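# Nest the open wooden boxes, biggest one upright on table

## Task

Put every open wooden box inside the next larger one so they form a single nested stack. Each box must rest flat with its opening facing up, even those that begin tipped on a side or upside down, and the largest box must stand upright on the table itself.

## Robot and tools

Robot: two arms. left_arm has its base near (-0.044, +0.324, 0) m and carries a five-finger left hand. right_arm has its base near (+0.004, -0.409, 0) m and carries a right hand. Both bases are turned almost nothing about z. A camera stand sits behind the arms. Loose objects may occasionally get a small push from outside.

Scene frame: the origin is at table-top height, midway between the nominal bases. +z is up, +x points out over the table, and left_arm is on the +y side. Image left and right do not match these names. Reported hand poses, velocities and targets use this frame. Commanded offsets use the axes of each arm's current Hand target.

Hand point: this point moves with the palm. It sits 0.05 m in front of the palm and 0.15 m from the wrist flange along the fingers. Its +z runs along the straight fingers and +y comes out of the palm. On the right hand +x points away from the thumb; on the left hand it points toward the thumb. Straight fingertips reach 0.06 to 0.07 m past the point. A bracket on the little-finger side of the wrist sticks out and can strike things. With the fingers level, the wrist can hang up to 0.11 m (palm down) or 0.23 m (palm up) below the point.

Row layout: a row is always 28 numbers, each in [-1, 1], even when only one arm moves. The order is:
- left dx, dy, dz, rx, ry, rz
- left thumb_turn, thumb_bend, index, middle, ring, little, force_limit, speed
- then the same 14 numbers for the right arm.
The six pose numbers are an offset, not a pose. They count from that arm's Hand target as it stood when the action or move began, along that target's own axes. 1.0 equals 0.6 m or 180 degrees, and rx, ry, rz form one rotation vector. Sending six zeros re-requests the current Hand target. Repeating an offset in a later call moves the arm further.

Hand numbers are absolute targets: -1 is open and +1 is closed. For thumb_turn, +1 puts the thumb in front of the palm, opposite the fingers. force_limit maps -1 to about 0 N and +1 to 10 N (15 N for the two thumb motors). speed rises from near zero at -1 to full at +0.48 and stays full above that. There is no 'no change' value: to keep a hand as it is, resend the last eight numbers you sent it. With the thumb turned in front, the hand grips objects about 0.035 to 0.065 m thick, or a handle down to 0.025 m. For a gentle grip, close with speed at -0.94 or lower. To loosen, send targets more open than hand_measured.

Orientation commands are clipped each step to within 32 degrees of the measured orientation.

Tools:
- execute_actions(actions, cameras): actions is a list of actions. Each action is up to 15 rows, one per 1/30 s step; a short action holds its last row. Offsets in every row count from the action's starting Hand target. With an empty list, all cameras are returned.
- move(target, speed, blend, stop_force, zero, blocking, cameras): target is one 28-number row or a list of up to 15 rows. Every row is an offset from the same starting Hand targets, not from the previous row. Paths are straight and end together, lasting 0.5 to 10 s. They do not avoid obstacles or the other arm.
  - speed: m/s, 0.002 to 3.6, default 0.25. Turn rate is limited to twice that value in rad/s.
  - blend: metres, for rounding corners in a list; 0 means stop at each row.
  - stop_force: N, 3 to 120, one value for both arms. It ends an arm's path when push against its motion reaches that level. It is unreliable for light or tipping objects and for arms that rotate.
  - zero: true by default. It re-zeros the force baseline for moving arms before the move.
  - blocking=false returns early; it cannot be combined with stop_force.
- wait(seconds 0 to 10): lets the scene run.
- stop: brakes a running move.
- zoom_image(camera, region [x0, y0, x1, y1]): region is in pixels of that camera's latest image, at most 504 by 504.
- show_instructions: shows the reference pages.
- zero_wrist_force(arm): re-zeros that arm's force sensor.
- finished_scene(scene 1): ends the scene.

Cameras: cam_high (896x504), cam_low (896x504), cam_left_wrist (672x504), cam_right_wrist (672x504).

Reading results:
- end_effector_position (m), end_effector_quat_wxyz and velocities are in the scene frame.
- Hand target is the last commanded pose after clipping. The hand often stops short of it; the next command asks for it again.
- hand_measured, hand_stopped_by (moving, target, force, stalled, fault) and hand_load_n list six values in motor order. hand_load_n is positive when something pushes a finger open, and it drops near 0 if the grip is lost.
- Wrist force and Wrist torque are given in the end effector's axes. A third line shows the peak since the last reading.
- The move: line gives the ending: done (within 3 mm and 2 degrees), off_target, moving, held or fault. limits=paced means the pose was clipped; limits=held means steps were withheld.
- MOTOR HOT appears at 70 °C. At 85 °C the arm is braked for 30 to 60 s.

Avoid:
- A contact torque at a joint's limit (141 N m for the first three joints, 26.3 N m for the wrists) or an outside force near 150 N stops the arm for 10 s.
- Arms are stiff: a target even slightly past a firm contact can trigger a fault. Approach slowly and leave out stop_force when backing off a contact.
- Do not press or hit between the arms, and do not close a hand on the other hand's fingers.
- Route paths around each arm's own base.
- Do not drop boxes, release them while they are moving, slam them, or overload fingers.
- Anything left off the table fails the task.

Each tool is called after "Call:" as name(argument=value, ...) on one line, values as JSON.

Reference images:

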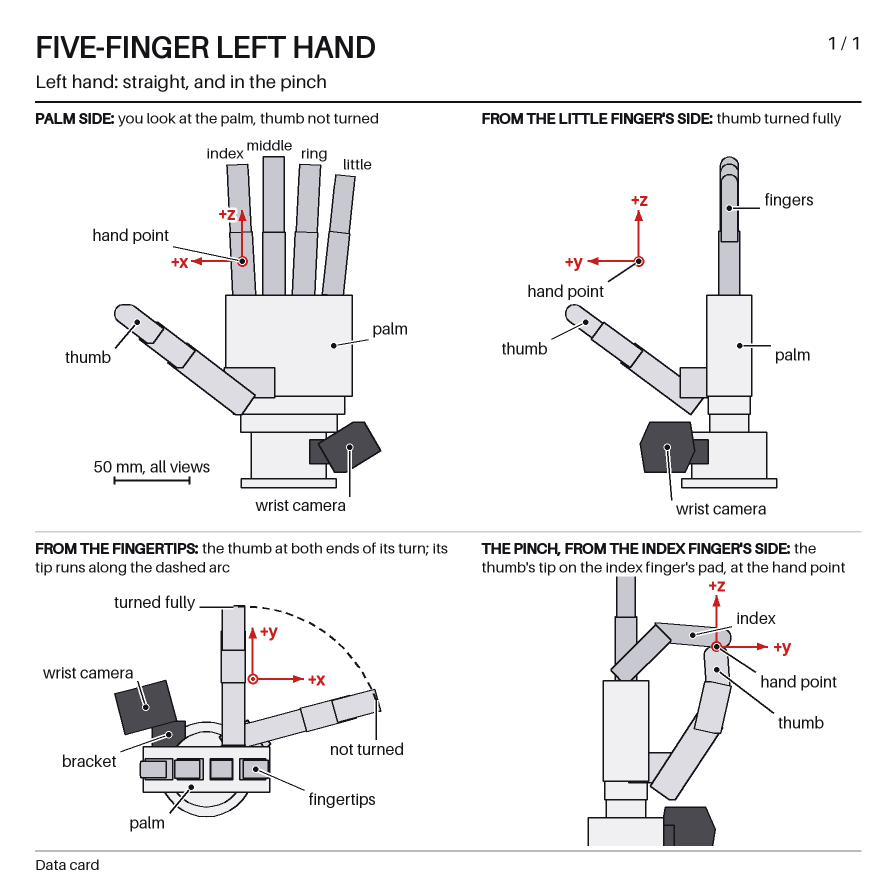

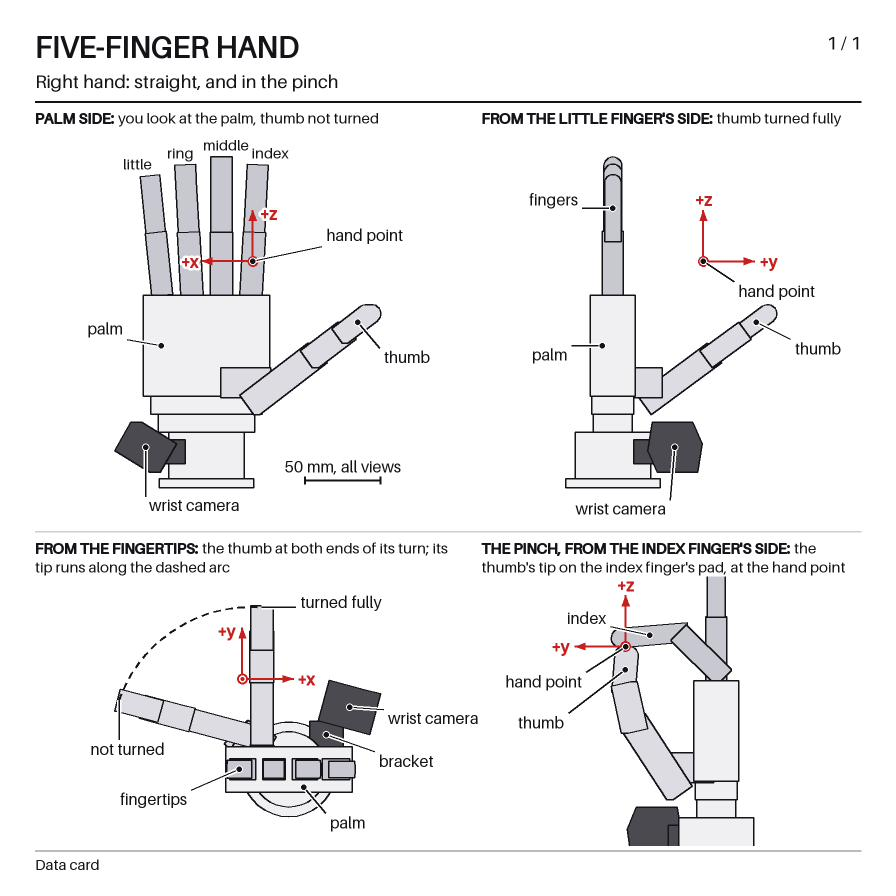

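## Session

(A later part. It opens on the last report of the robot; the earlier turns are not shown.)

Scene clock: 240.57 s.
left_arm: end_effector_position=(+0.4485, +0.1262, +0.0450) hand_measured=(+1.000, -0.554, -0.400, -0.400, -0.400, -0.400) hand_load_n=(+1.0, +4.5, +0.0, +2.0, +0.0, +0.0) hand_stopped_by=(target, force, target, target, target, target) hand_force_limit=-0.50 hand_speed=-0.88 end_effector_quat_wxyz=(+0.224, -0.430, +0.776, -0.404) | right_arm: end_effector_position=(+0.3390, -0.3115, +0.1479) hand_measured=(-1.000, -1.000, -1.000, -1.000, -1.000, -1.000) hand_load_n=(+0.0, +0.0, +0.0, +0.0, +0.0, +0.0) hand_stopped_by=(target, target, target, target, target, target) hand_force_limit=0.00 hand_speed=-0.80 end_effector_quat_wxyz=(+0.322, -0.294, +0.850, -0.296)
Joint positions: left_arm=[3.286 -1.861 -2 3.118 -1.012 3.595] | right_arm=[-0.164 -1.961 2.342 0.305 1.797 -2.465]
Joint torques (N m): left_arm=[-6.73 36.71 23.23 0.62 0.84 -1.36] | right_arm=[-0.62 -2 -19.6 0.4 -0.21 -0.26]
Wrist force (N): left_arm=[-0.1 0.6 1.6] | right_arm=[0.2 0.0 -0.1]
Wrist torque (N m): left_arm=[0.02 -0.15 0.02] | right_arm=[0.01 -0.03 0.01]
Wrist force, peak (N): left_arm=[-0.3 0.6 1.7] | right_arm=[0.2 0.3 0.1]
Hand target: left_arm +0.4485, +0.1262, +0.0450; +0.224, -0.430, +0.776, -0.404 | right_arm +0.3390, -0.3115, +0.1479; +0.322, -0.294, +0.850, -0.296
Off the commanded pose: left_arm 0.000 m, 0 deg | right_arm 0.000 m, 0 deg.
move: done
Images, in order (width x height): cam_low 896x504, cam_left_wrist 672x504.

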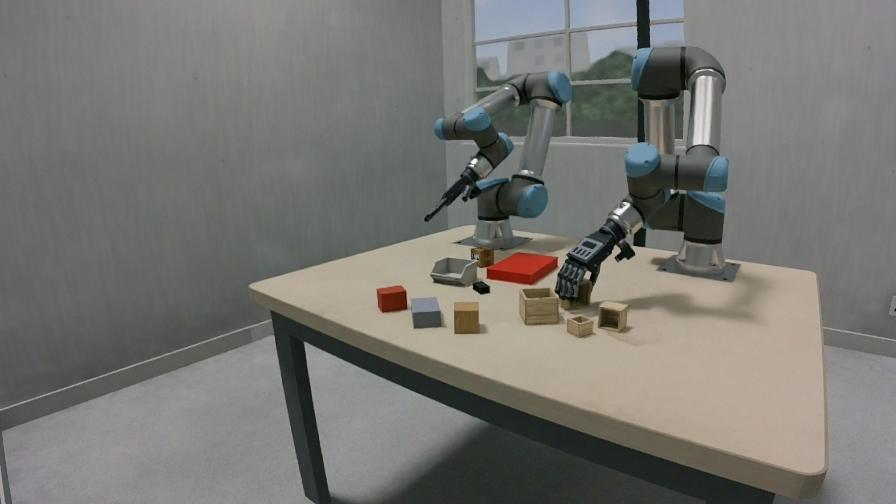

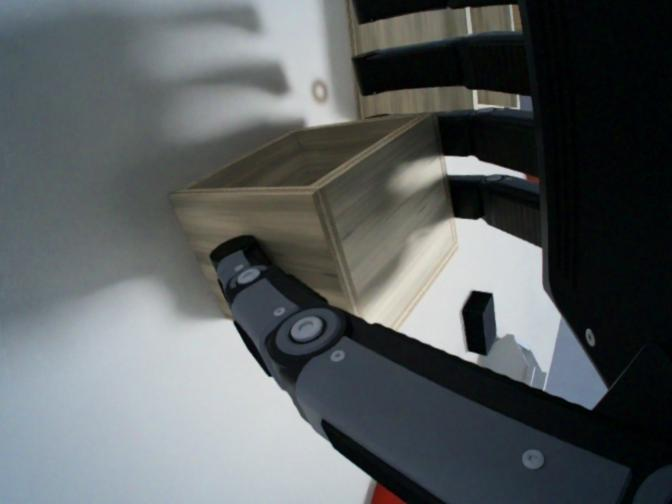

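Call:
move(target=[[0, 0, 0, 0, 0, 0, 1, -0.2, -0.2, -0.4, -0.4, -0.4, -0.5, -0.9, 0, 0, 0, 0, 0, 0, -1, -1, -1, -1, -1, -1, 0.0, -0.8],[0, -0.1638, -0.1147, 0, 0, 0, 1, -0.2, -0.2, -0.4, -0.4, -0.4, -0.5, -0.9, 0, 0, 0, 0, 0, 0, -1, -1, -1, -1, -1, -1, 0.0, -0.8]], speed=0.1, cameras=["cam_high", "cam_low", "cam_left_wrist"])

Call:
zoom_image(camera="cam_low", region=[530, 170, 650, 290])

Scene clock: 246.90 s.
left_arm: end_effector_position=(+0.4487, +0.1262, +0.1650) hand_measured=(+1.000, -0.556, -0.382, -0.400, -0.400, -0.400) hand_load_n=(-0.5, +6.0, +3.0, +0.0, +0.0, +0.0) hand_stopped_by=(target, force, force, target, target, target) hand_force_limit=-0.50 hand_speed=-0.90 end_effector_quat_wxyz=(+0.224, -0.430, +0.776, -0.404) | right_arm: end_effector_position=(+0.3390, -0.3115, +0.1479) hand_measured=(-1.000, -1.000, -1.000, -1.000, -1.000, -1.000) hand_load_n=(-0.5, +0.0, -0.5, +0.0, +0.0, +0.0) hand_stopped_by=(target, target, target, target, target, target) hand_force_limit=0.00 hand_speed=-0.80 end_effector_quat_wxyz=(+0.322, -0.294, +0.850, -0.296)
Joint positions: left_arm=[3.286 -1.701 -1.84 2.798 -1.012 3.595] | right_arm=[-0.164 -1.961 2.342 0.305 1.797 -2.465]
Joint torques (N m): left_arm=[5.49 10.7 7.72 -0.37 0.53 0.65] | right_arm=[-0.51 -1.6 -19.91 0.29 -0.38 -0.28]
Wrist force (N): left_arm=[-0.2 0.7 1.9] | right_arm=[0.0 -0.1 -0.1]
Wrist torque (N m): left_arm=[0.00 -0.13 0.01] | right_arm=[0.00 0.00 0.00]
Wrist force, peak (N): left_arm=[-0.1 1.5 2.3] | right_arm=[0.0 -0.1 -0.5]
Hand target: left_arm +0.4486, +0.1262, +0.1650; +0.224, -0.430, +0.776, -0.404 | right_arm +0.3390, -0.3115, +0.1479; +0.322, -0.294, +0.850, -0.296
Off the commanded pose: left_arm 0.000 m, 0 deg | right_arm 0.000 m, 0 deg.
move: done
Images, in order (width x height): cam_high 896x504, cam_low 896x504, cam_left_wrist 672x504.

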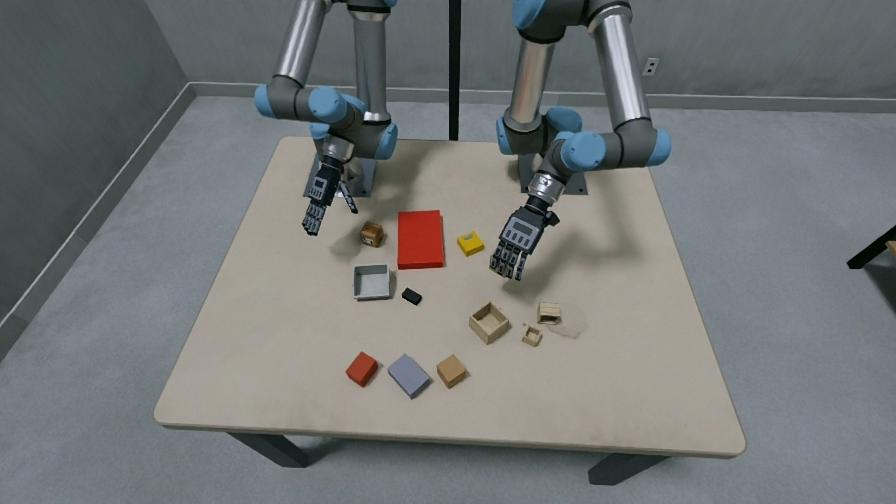

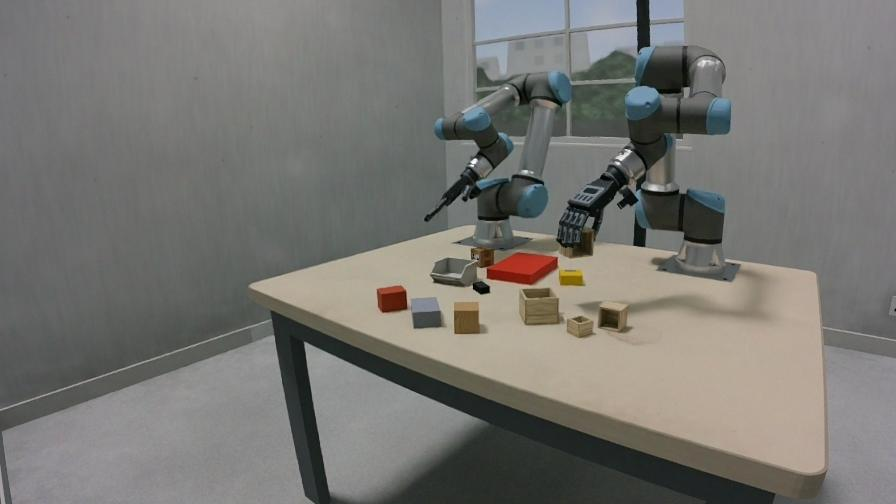

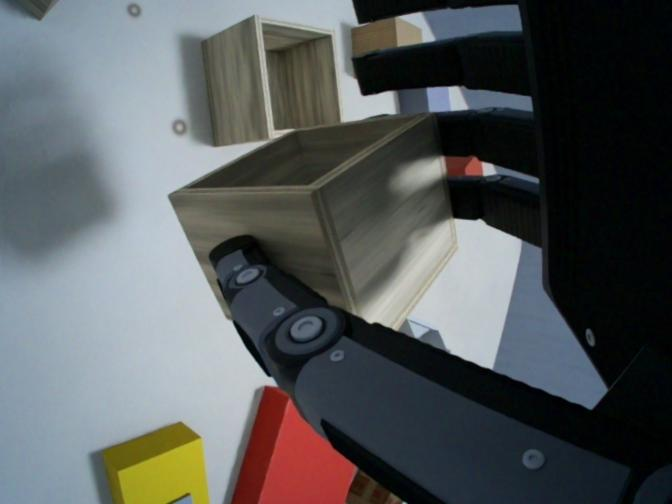

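Scaled by 4.200 from the camera's 896x504 image, which has a finer 1280x720 frame.

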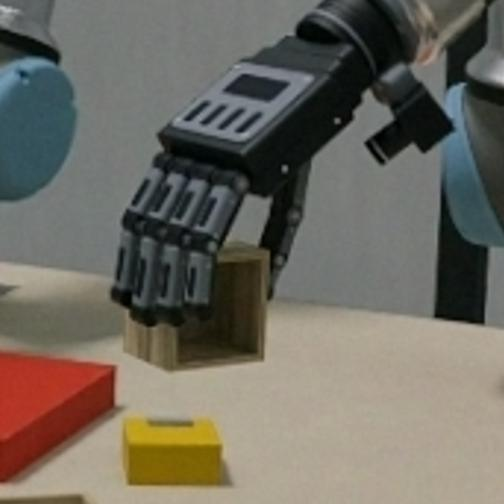

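Call:
move(target=[0, 0, 0, 0, -0.287, 0.41, 1, -0.2, -0.2, -0.4, -0.4, -0.4, -0.5, -0.9, 0, 0, 0, 0, 0, 0, -1, -1, -1, -1, -1, -1, 0.0, -0.8], speed=0.25, cameras=["cam_high", "cam_low", "cam_left_wrist"])

Call:
zoom_image(camera="cam_low", region=[530, 170, 650, 290])

Call:
zoom_image(camera="cam_high", region=[440, 180, 560, 300])

Scene clock: 257.70 s.
left_arm: end_effector_position=(+0.4485, +0.1262, +0.1648) hand_measured=(+1.000, -0.556, -0.382, -0.400, -0.400, -0.400) hand_load_n=(-0.5, +6.0, +3.5, +0.5, +0.0, +0.0) hand_stopped_by=(target, force, force, target, target, target) hand_force_limit=-0.50 hand_speed=-0.90 end_effector_quat_wxyz=(+0.707, -0.018, +0.707, +0.019) | right_arm: end_effector_position=(+0.3390, -0.3115, +0.1479) hand_measured=(-1.000, -1.000, -1.000, -1.000, -1.000, -1.000) hand_load_n=(+0.0, +0.0, +0.0, +0.0, +0.0, +0.0) hand_stopped_by=(target, target, target, target, target, target) hand_force_limit=0.00 hand_speed=-0.80 end_effector_quat_wxyz=(+0.322, -0.294, +0.850, -0.296)
Joint positions: left_arm=[2.68 -1.742 -2.216 3.958 -2.083 4.713] | right_arm=[-0.164 -1.961 2.342 0.305 1.797 -2.465]
Joint torques (N m): left_arm=[5.98 32.8 24.41 2.33 2.23 0.92] | right_arm=[-0.56 -1.89 -19.98 0.41 -0.43 -0.38]
Wrist force (N): left_arm=[0.8 -1.4 0.1] | right_arm=[-0.1 0.2 -0.1]
Wrist torque (N m): left_arm=[-0.03 0.01 -0.06] | right_arm=[0.03 0.02 0.00]
Wrist force, peak (N): left_arm=[-0.4 0.9 2.1] | right_arm=[0.4 0.0 -0.3]
Hand target: left_arm +0.4486, +0.1262, +0.1650; +0.707, -0.018, +0.707, +0.019 | right_arm +0.3390, -0.3115, +0.1479; +0.322, -0.294, +0.850, -0.296
Off the commanded pose: left_arm 0.000 m, 0 deg | right_arm 0.000 m, 0 deg.
move: done
Images, in order (width x height): cam_high 896x504, cam_low 896x504, cam_left_wrist 672x504.

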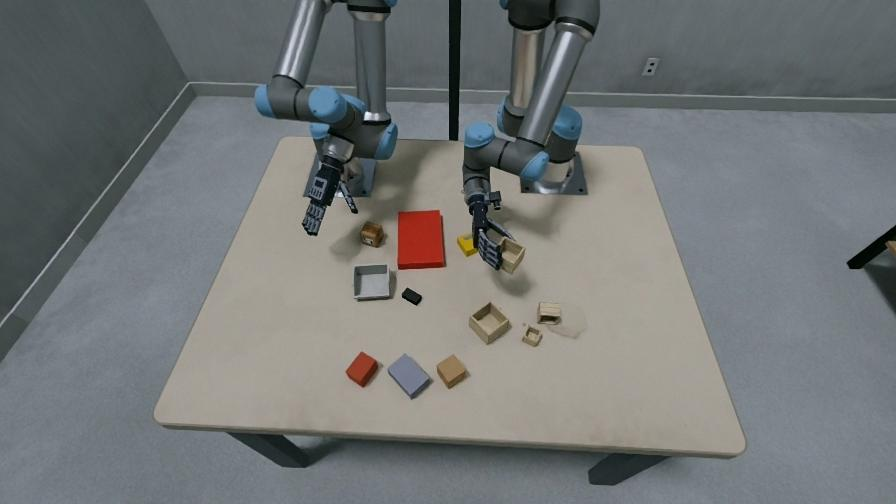

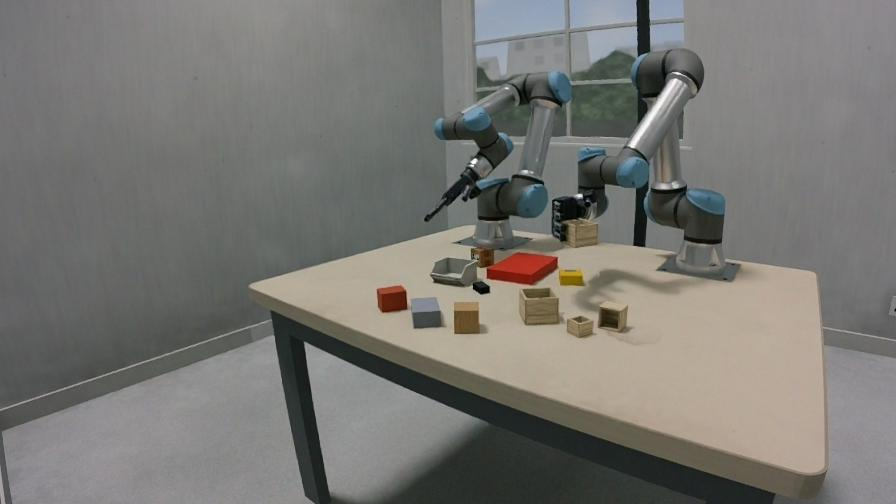

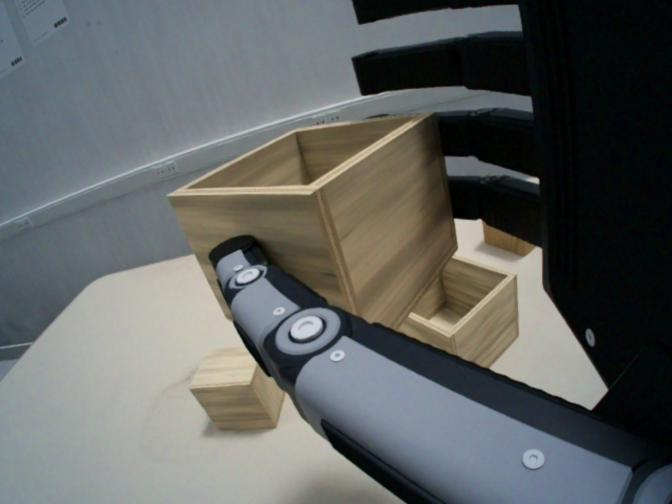

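Scaled by 4.200 from the camera's 896x504 image, which has a finer 1280x720 frame.

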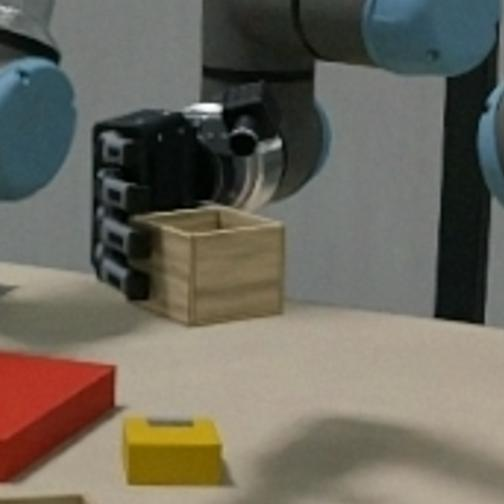

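Scaled by 4.200 from the camera's 896x504 image, which has a finer 1280x720 frame.

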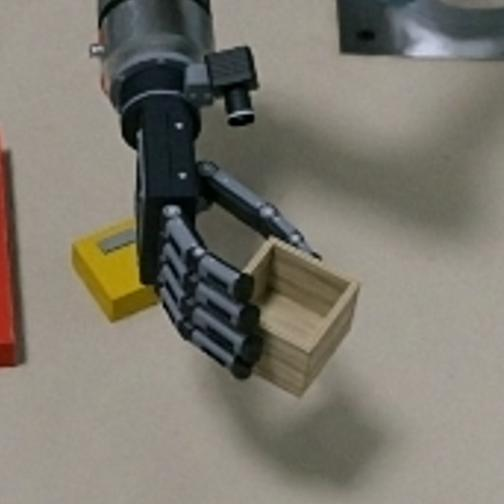

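Call:
move(target=[0.1917, 0, 0, 0, 0.0096, -0.0137, 1, -0.2, -0.2, -0.4, -0.4, -0.4, -0.5, -0.9, 0, 0, 0, 0, 0, 0, -1, -1, -1, -1, -1, -1, 0.0, -0.8], speed=0.15, cameras=["cam_high", "cam_low", "cam_left_wrist"])

Call:
zoom_image(camera="cam_low", region=[520, 190, 650, 310])

Scene clock: 274.40 s.
left_arm: end_effector_position=(+0.4486, +0.1264, +0.0499) hand_measured=(+1.000, -0.556, -0.382, -0.400, -0.400, -0.400) hand_load_n=(-0.5, +6.0, +3.0, +0.5, +0.0, +0.0) hand_stopped_by=(target, force, force, target, target, target) hand_force_limit=-0.50 hand_speed=-0.90 end_effector_quat_wxyz=(+0.696, -0.034, +0.717, +0.004) | right_arm: end_effector_position=(+0.3390, -0.3115, +0.1479) hand_measured=(-1.000, -1.000, -1.000, -1.000, -1.000, -1.000) hand_load_n=(+0.0, +0.0, +0.0, +0.0, +0.0, +0.0) hand_stopped_by=(target, target, target, target, target, target) hand_force_limit=0.00 hand_speed=-0.80 end_effector_quat_wxyz=(+0.322, -0.294, +0.850, -0.296)
Joint positions: left_arm=[2.686 -2.01 -2.274 4.249 -2.077 4.654] | right_arm=[-0.164 -1.961 2.342 0.305 1.797 -2.465]
Joint torques (N m): left_arm=[-1.93 25.44 18.59 1.72 0.26 0.77] | right_arm=[-0.11 -1.67 -20.16 0.3 -0.49 -0.41]
Wrist force (N): left_arm=[1.0 -1.5 -0.1] | right_arm=[0.2 0.0 -0.1]
Wrist torque (N m): left_arm=[-0.05 -0.04 -0.10] | right_arm=[0.02 -0.03 0.01]
Wrist force, peak (N): left_arm=[2.0 -1.6 0.1] | right_arm=[0.0 0.3 -0.5]
Hand target: left_arm +0.4486, +0.1263, +0.0499; +0.696, -0.034, +0.717, +0.004 | right_arm +0.3390, -0.3115, +0.1479; +0.322, -0.294, +0.850, -0.296
Off the commanded pose: left_arm 0.000 m, 0 deg | right_arm 0.000 m, 0 deg.
move: done
Images, in order (width x height): cam_high 896x504, cam_low 896x504, cam_left_wrist 672x504.

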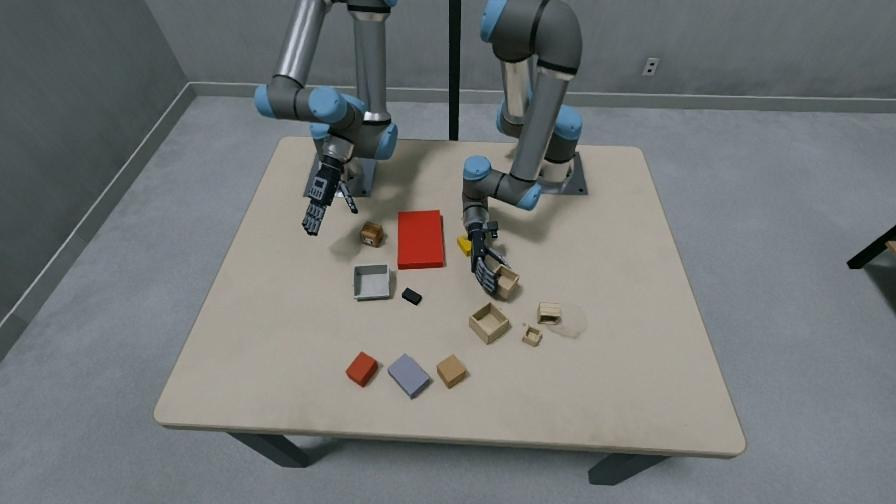

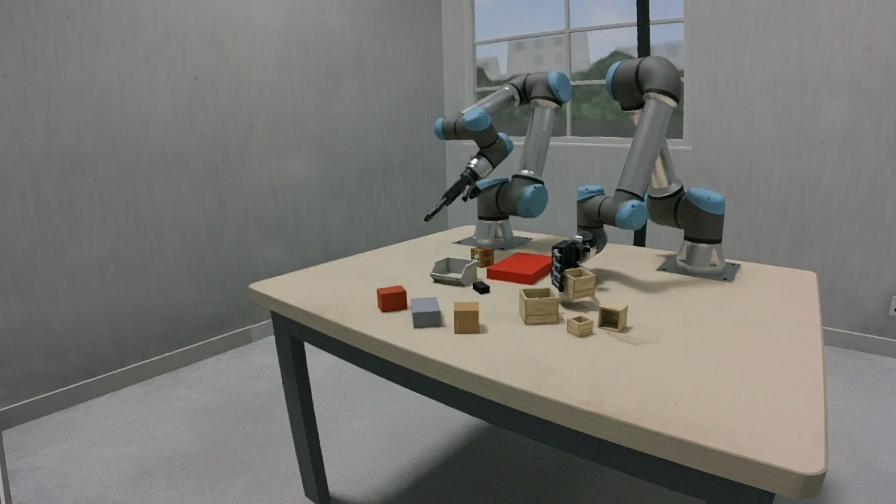

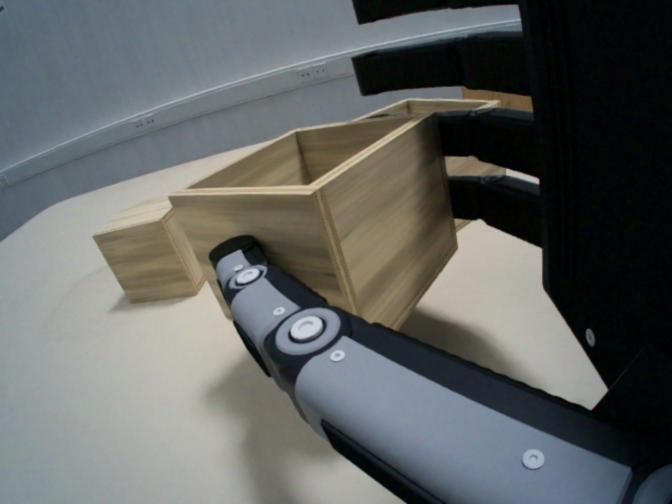

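Scaled by 3.877 from the camera's 896x504 image, which has a finer 1280x720 frame.

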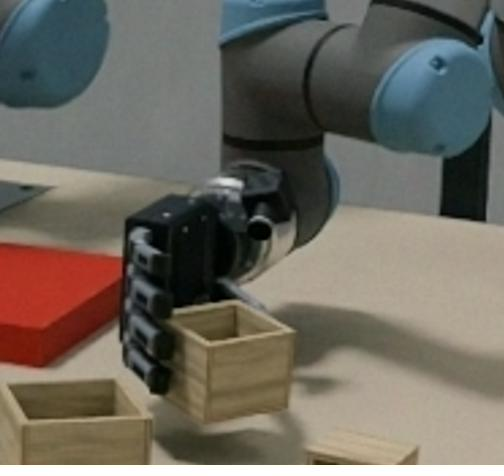

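Call:
move(target=[0.0632, 0.0026, 0.0019, 0, 0, 0, 1, -0.2, -0.2, -0.4, -0.4, -0.4, -0.5, -0.9, 0, 0, 0, 0, 0, 0, -1, -1, -1, -1, -1, -1, 0.0, -0.8], speed=0.025, stop_force=3, cameras=["cam_high", "cam_low", "cam_left_wrist"])

Call:
zoom_image(camera="cam_low", region=[520, 200, 650, 320])

Scene clock: 280.77 s.
left_arm: end_effector_position=(+0.4486, +0.1263, +0.0284) hand_measured=(+1.000, -0.556, -0.382, -0.400, -0.400, -0.400) hand_load_n=(+0.0, +6.0, +3.5, +0.5, +0.0, +0.0) hand_stopped_by=(target, force, force, target, target, target) hand_force_limit=-0.50 hand_speed=-0.90 end_effector_quat_wxyz=(+0.696, -0.034, +0.717, +0.004) | right_arm: end_effector_position=(+0.3390, -0.3115, +0.1479) hand_measured=(-1.000, -1.000, -1.000, -1.000, -1.000, -1.000) hand_load_n=(+0.0, +0.0, +0.0, +0.0, +0.0, +0.5) hand_stopped_by=(target, target, target, target, target, target) hand_force_limit=0.00 hand_speed=-0.80 end_effector_quat_wxyz=(+0.322, -0.294, +0.850, -0.296)
Joint positions: left_arm=[2.686 -2.071 -2.277 4.314 -2.077 4.654] | right_arm=[-0.164 -1.961 2.342 0.305 1.797 -2.465]
Joint torques (N m): left_arm=[-1.85 28.34 3.12 2.53 -1.36 -0.96] | right_arm=[-0.51 -1.67 -20.55 0.33 -0.47 -0.41]
Wrist force (N): left_arm=[-2.7 -1.5 0.3] | right_arm=[0.3 0.0 -0.2]
Wrist torque (N m): left_arm=[-0.08 0.57 -0.35] | right_arm=[0.01 -0.04 0.02]
Wrist force, peak (N): left_arm=[-36.5 0.4 -8.2] | right_arm=[0.3 0.0 -0.3]
Hand target: left_arm +0.4486, +0.1263, +0.0284; +0.696, -0.034, +0.717, +0.004 (not the last commanded pose) | right_arm +0.3390, -0.3115, +0.1479; +0.322, -0.294, +0.850, -0.296
Off the commanded pose: left_arm 0.016 m, 0 deg | right_arm 0.000 m, 0 deg.
move: contact (left_arm)
Images, in order (width x height): cam_high 896x504, cam_low 896x504, cam_left_wrist 672x504.

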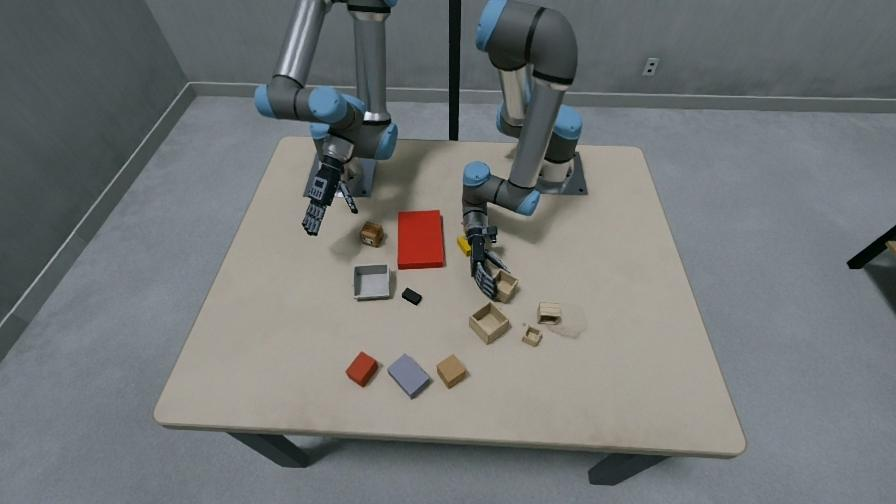

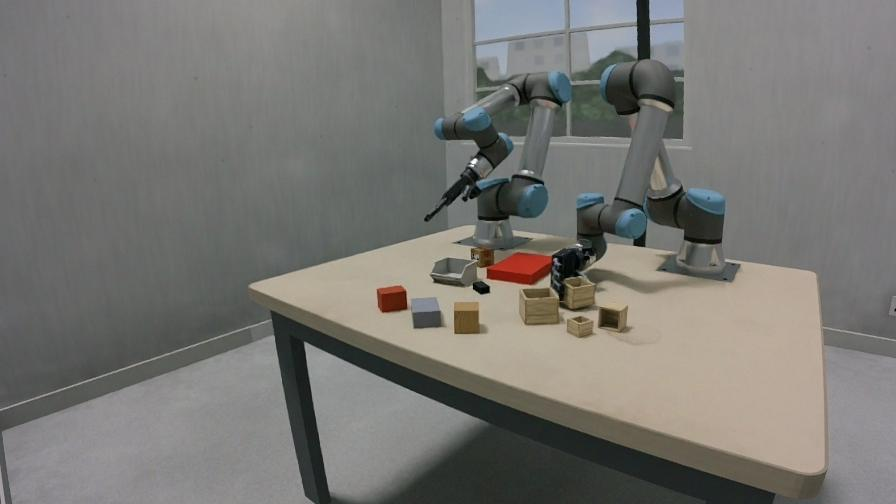

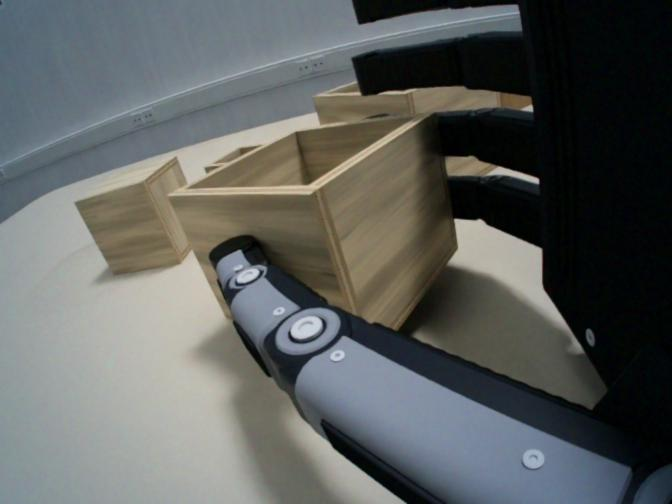

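Scaled by 3.877 from the camera's 896x504 image, which has a finer 1280x720 frame.

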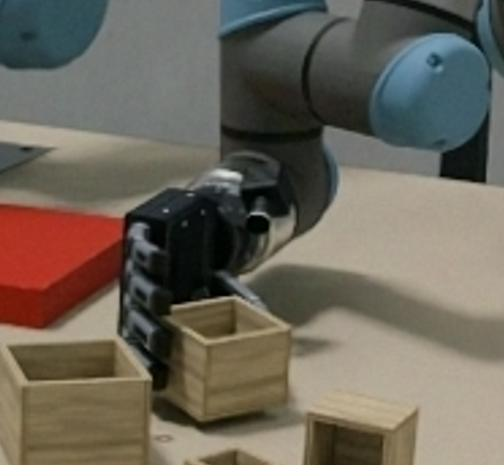

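Call:
move(target=[[-0.05, -0.002, -0.0015, 0, 0, 0, 1, -0.2, -0.2, -0.4, -0.4, -0.4, -0.5, -0.9, 0, 0, 0, 0, 0, 0, -1, -1, -1, -1, -1, -1, 0.0, -0.8],[-0.0558, 0.1743, -0.0555, 0, 0, 0, 1, -0.2, -0.2, -0.4, -0.4, -0.4, -0.5, -0.9, 0, 0, 0, 0, 0, 0, -1, -1, -1, -1, -1, -1, 0.0, -0.8]], speed=0.12, blend=0.01, cameras=["cam_high", "cam_low", "cam_left_wrist"])

Call:
zoom_image(camera="cam_high", region=[430, 180, 590, 350])

Call:
zoom_image(camera="cam_low", region=[530, 190, 670, 320])

Scene clock: 292.50 s.
left_arm: end_effector_position=(+0.4107, +0.2303, +0.0585) hand_measured=(+1.000, -0.556, -0.382, -0.400, -0.400, -0.400) hand_load_n=(+0.0, +6.0, +3.5, +0.5, +0.0, +0.0) hand_stopped_by=(target, force, force, target, target, target) hand_force_limit=-0.50 hand_speed=-0.90 end_effector_quat_wxyz=(+0.696, -0.034, +0.717, +0.004) | right_arm: end_effector_position=(+0.3390, -0.3115, +0.1479) hand_measured=(-1.000, -1.000, -1.000, -1.000, -1.000, -1.000) hand_load_n=(+0.0, +0.0, +0.0, +0.0, +0.0, +0.0) hand_stopped_by=(target, target, target, target, target, target) hand_force_limit=0.00 hand_speed=-0.80 end_effector_quat_wxyz=(+0.322, -0.294, +0.850, -0.296)
Joint positions: left_arm=[2.996 -1.84 -2.559 4.369 -1.767 4.664] | right_arm=[-0.164 -1.961 2.342 0.305 1.797 -2.465]
Joint torques (N m): left_arm=[4.93 6.29 11.69 0.07 -1.22 -1.17] | right_arm=[-0.77 -1.53 -20.66 0.18 -0.69 -0.43]
Wrist force (N): left_arm=[0.8 -1.4 0.2] | right_arm=[-0.2 -0.2 0.1]
Wrist torque (N m): left_arm=[-0.08 0.02 -0.20] | right_arm=[-0.03 0.03 -0.01]
Wrist force, peak (N): left_arm=[-3.2 -1.3 0.4] | right_arm=[-0.4 0.3 0.1]
Hand target: left_arm +0.4107, +0.2304, +0.0585; +0.696, -0.034, +0.717, +0.004 | right_arm +0.3390, -0.3115, +0.1479; +0.322, -0.294, +0.850, -0.296
Off the commanded pose: left_arm 0.000 m, 0 deg | right_arm 0.000 m, 0 deg.
move: done
Images, in order (width x height): cam_high 896x504, cam_low 896x504, cam_left_wrist 672x504.

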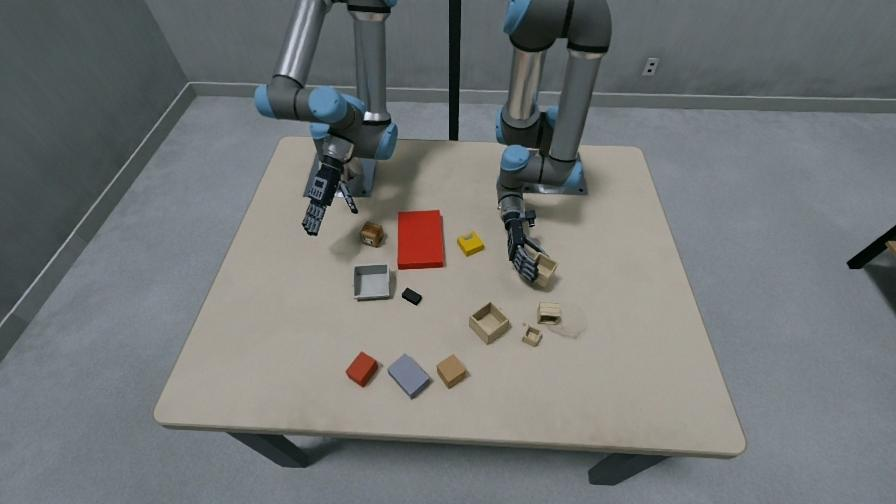

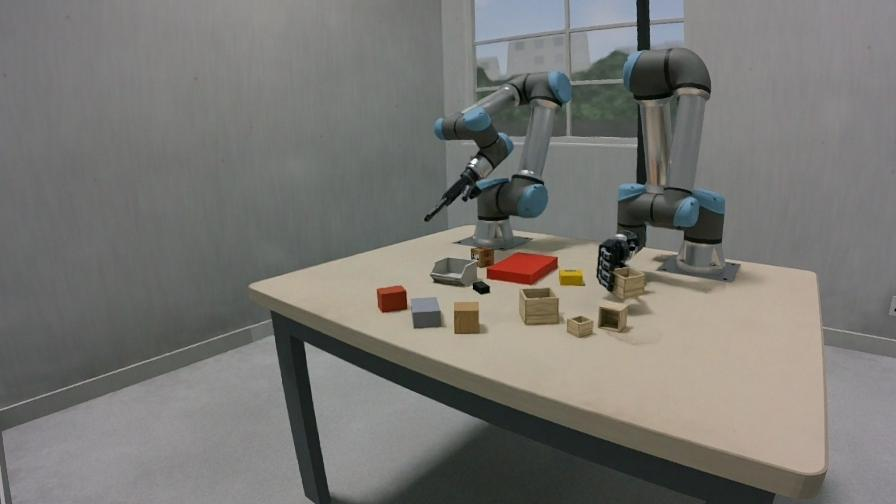

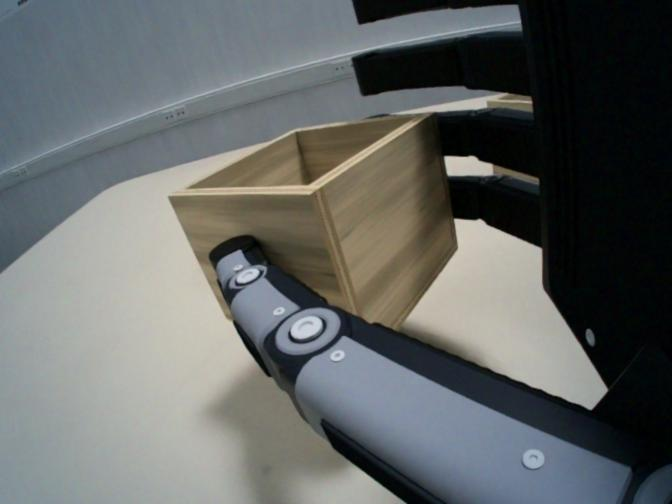

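Scaled by 2.965 from the camera's 896x504 image, which has a finer 1280x720 frame.

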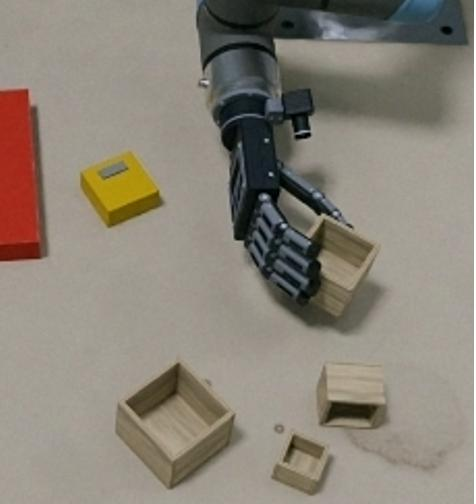

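Scaled by 3.600 from the camera's 896x504 image, which has a finer 1280x720 frame.

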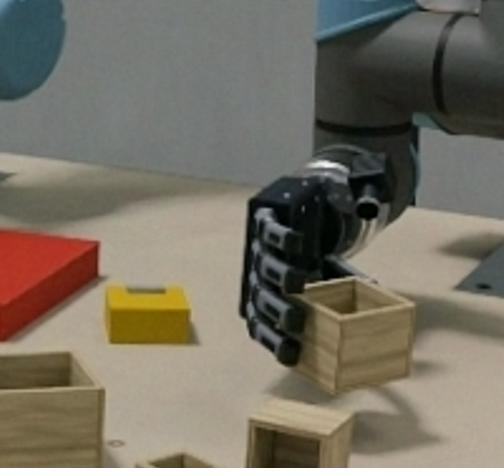

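Call:
move(target=[[0.0474, 0.002, 0.0015, 0, 0, 0, 1, -0.2, -0.2, -0.4, -0.4, -0.4, -0.5, -0.9, 0, 0, 0, 0, 0, 0, -1, -1, -1, -1, -1, -1, 0.0, -0.8],[0.0774, 0.0032, 0.0024, 0, 0, 0, 1, -0.2, -0.2, -0.4, -0.4, -0.4, -0.5, -0.9, 0, 0, 0, 0, 0, 0, -1, -1, -1, -1, -1, -1, 0.0, -0.8]], speed=[0.05, 0.008], stop_force=3, cameras=["cam_high", "cam_low", "cam_left_wrist"])

Call:
zoom_image(camera="cam_low", region=[530, 200, 670, 330])

Scene clock: 299.10 s.
left_arm: end_effector_position=(+0.4107, +0.2304, +0.0171) hand_measured=(+1.000, -0.556, -0.382, -0.400, -0.400, -0.400) hand_load_n=(+0.0, +4.0, +2.5, +0.0, +0.0, +0.0) hand_stopped_by=(target, force, force, target, target, target) hand_force_limit=-0.50 hand_speed=-0.90 end_effector_quat_wxyz=(+0.696, -0.034, +0.717, +0.004) | right_arm: end_effector_position=(+0.3390, -0.3115, +0.1479) hand_measured=(-1.000, -1.000, -1.000, -1.000, -1.000, -1.000) hand_load_n=(+0.0, +0.0, +0.0, +0.0, +0.0, +0.0) hand_stopped_by=(target, target, target, target, target, target) hand_force_limit=0.00 hand_speed=-0.80 end_effector_quat_wxyz=(+0.322, -0.294, +0.850, -0.296)
Joint positions: left_arm=[2.996 -2.014 -2.566 4.549 -1.767 4.664] | right_arm=[-0.164 -1.961 2.342 0.305 1.797 -2.465]
Joint torques (N m): left_arm=[-5.45 32.72 2.1 2.61 -1.91 0.75] | right_arm=[-0.93 -1.52 -20.86 0.23 -0.92 -0.44]
Wrist force (N): left_arm=[0.8 -1.1 0.2] | right_arm=[0.0 0.2 -0.2]
Wrist torque (N m): left_arm=[-0.06 -0.02 -0.19] | right_arm=[0.04 0.01 0.01]
Wrist force, peak (N): left_arm=[-2.4 -0.9 -0.1] | right_arm=[-0.4 0.2 0.0]
Hand target: left_arm +0.4107, +0.2304, +0.0171; +0.696, -0.034, +0.717, +0.004 (not the last commanded pose) | right_arm +0.3390, -0.3115, +0.1479; +0.322, -0.294, +0.850, -0.296
Off the commanded pose: left_arm 0.005 m, 0 deg | right_arm 0.000 m, 0 deg.
move: contact (left_arm); path passed 1 of 2 targets
Images, in order (width x height): cam_high 896x504, cam_low 896x504, cam_left_wrist 672x504.

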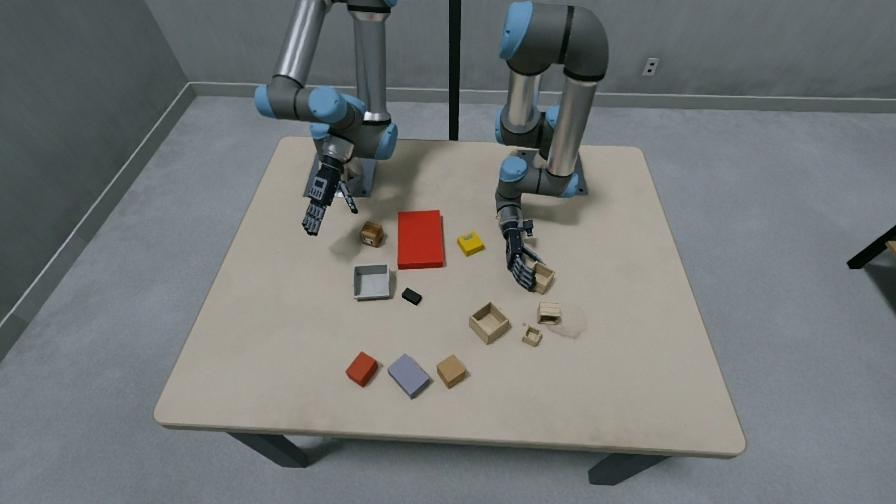

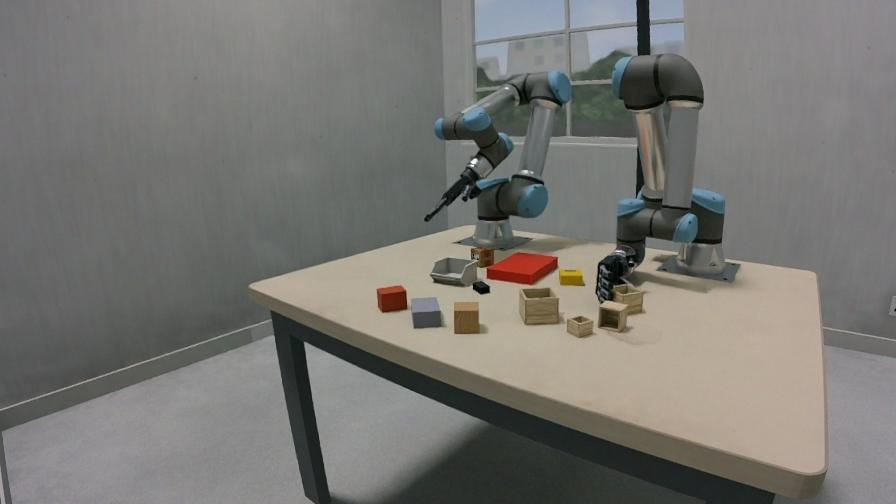

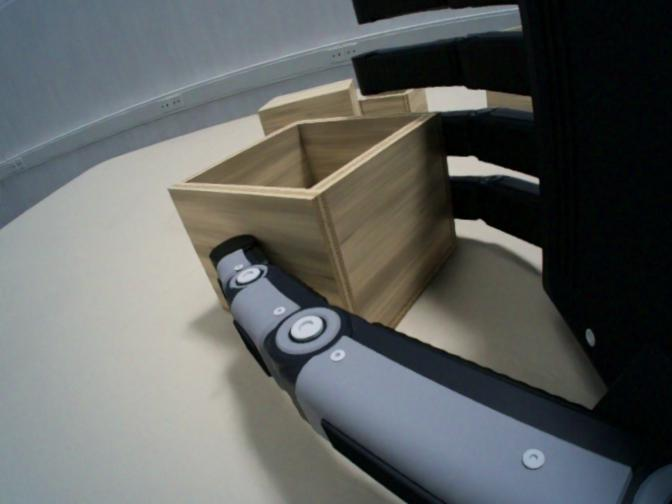

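Scaled by 3.600 from the camera's 896x504 image, which has a finer 1280x720 frame.

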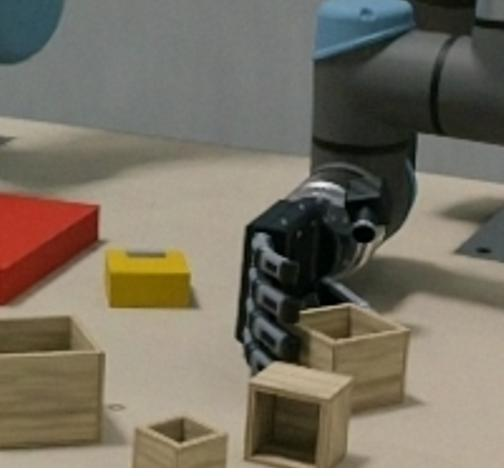

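Call:
move(target=[0, 0, 0, 0, 0, 0, 1, -1, -0.5, -0.5, -0.5, -0.5, -0.5, -0.8, 0, 0, 0, 0, 0, 0, -1, -1, -1, -1, -1, -1, 0.0, -0.8], cameras=["cam_high", "cam_low", "cam_left_wrist"])

Call:
zoom_image(camera="cam_high", region=[490, 220, 590, 320])

Scene clock: 305.67 s.
left_arm: end_effector_position=(+0.4107, +0.2304, +0.0171) hand_measured=(+1.000, -1.000, -0.500, -0.500, -0.500, -0.500) hand_load_n=(+0.5, +0.0, +0.0, +0.0, +0.0, +0.0) hand_stopped_by=(target, target, target, target, target, target) hand_force_limit=-0.50 hand_speed=-0.80 end_effector_quat_wxyz=(+0.696, -0.034, +0.717, +0.004) | right_arm: end_effector_position=(+0.3390, -0.3115, +0.1479) hand_measured=(-1.000, -1.000, -1.000, -1.000, -1.000, -1.000) hand_load_n=(+0.0, +0.0, +0.0, -0.5, +0.0, +0.0) hand_stopped_by=(target, target, target, target, target, target) hand_force_limit=0.00 hand_speed=-0.80 end_effector_quat_wxyz=(+0.322, -0.294, +0.850, -0.296)
Joint positions: left_arm=[2.996 -2.014 -2.566 4.549 -1.767 4.664] | right_arm=[-0.164 -1.961 2.342 0.305 1.797 -2.465]
Joint torques (N m): left_arm=[2.35 31.25 -1.41 2.25 0.07 0.79] | right_arm=[-0.21 -1.37 -20.74 0.21 -0.72 -0.49]
Wrist force (N): left_arm=[0.5 -1.4 0.0] | right_arm=[0.1 -0.1 0.2]
Wrist torque (N m): left_arm=[-0.08 -0.01 -0.18] | right_arm=[-0.02 -0.02 0.01]
Wrist force, peak (N): left_arm=[0.7 -1.6 0.1] | right_arm=[0.0 0.2 -0.3]
Hand target: left_arm +0.4107, +0.2304, +0.0171; +0.696, -0.034, +0.717, +0.004 | right_arm +0.3390, -0.3115, +0.1479; +0.322, -0.294, +0.850, -0.296
Off the commanded pose: left_arm 0.000 m, 0 deg | right_arm 0.000 m, 0 deg.
move: done
Images, in order (width x height): cam_high 896x504, cam_low 896x504, cam_left_wrist 672x504.

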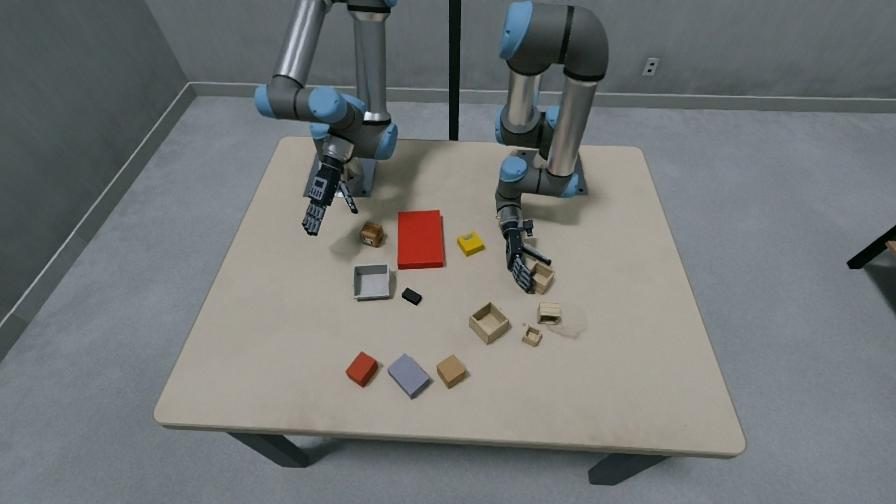

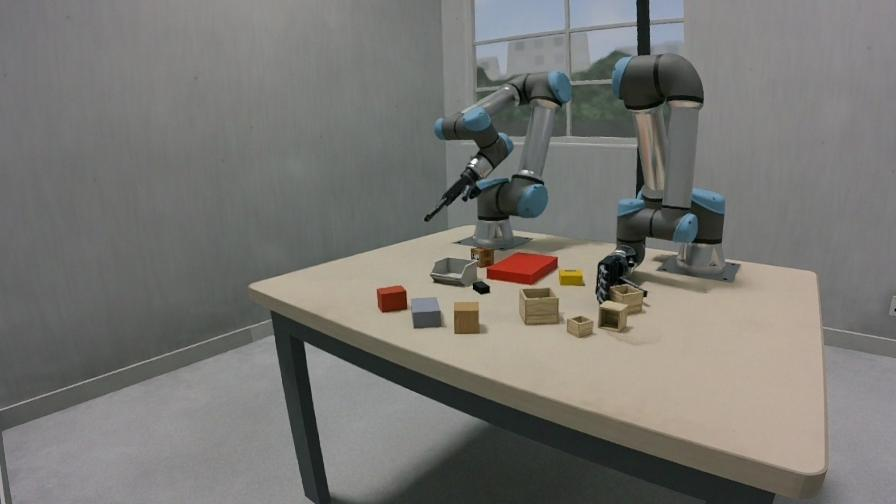

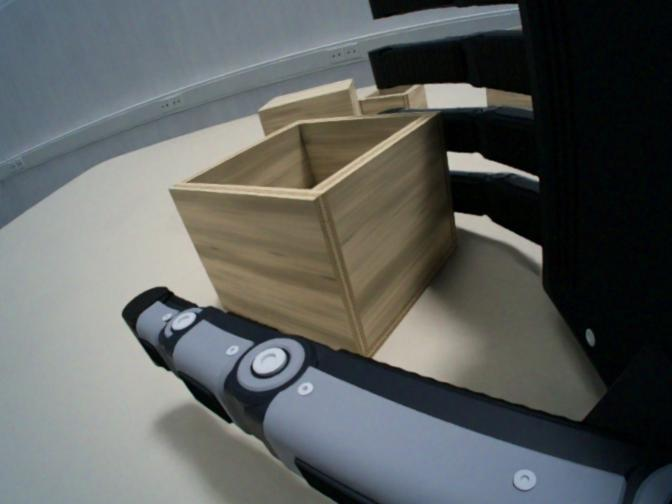

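Scaled by 5.040 from the camera's 896x504 image, which has a finer 1280x720 frame.

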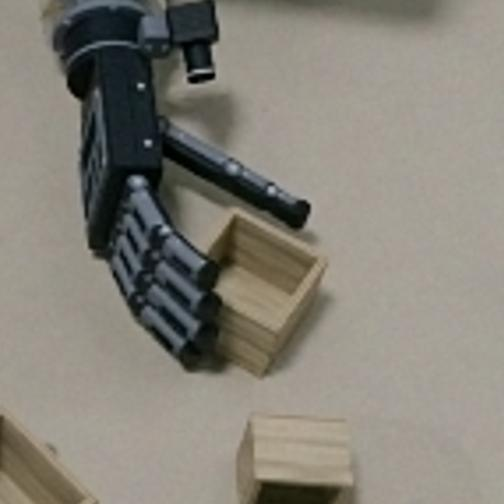

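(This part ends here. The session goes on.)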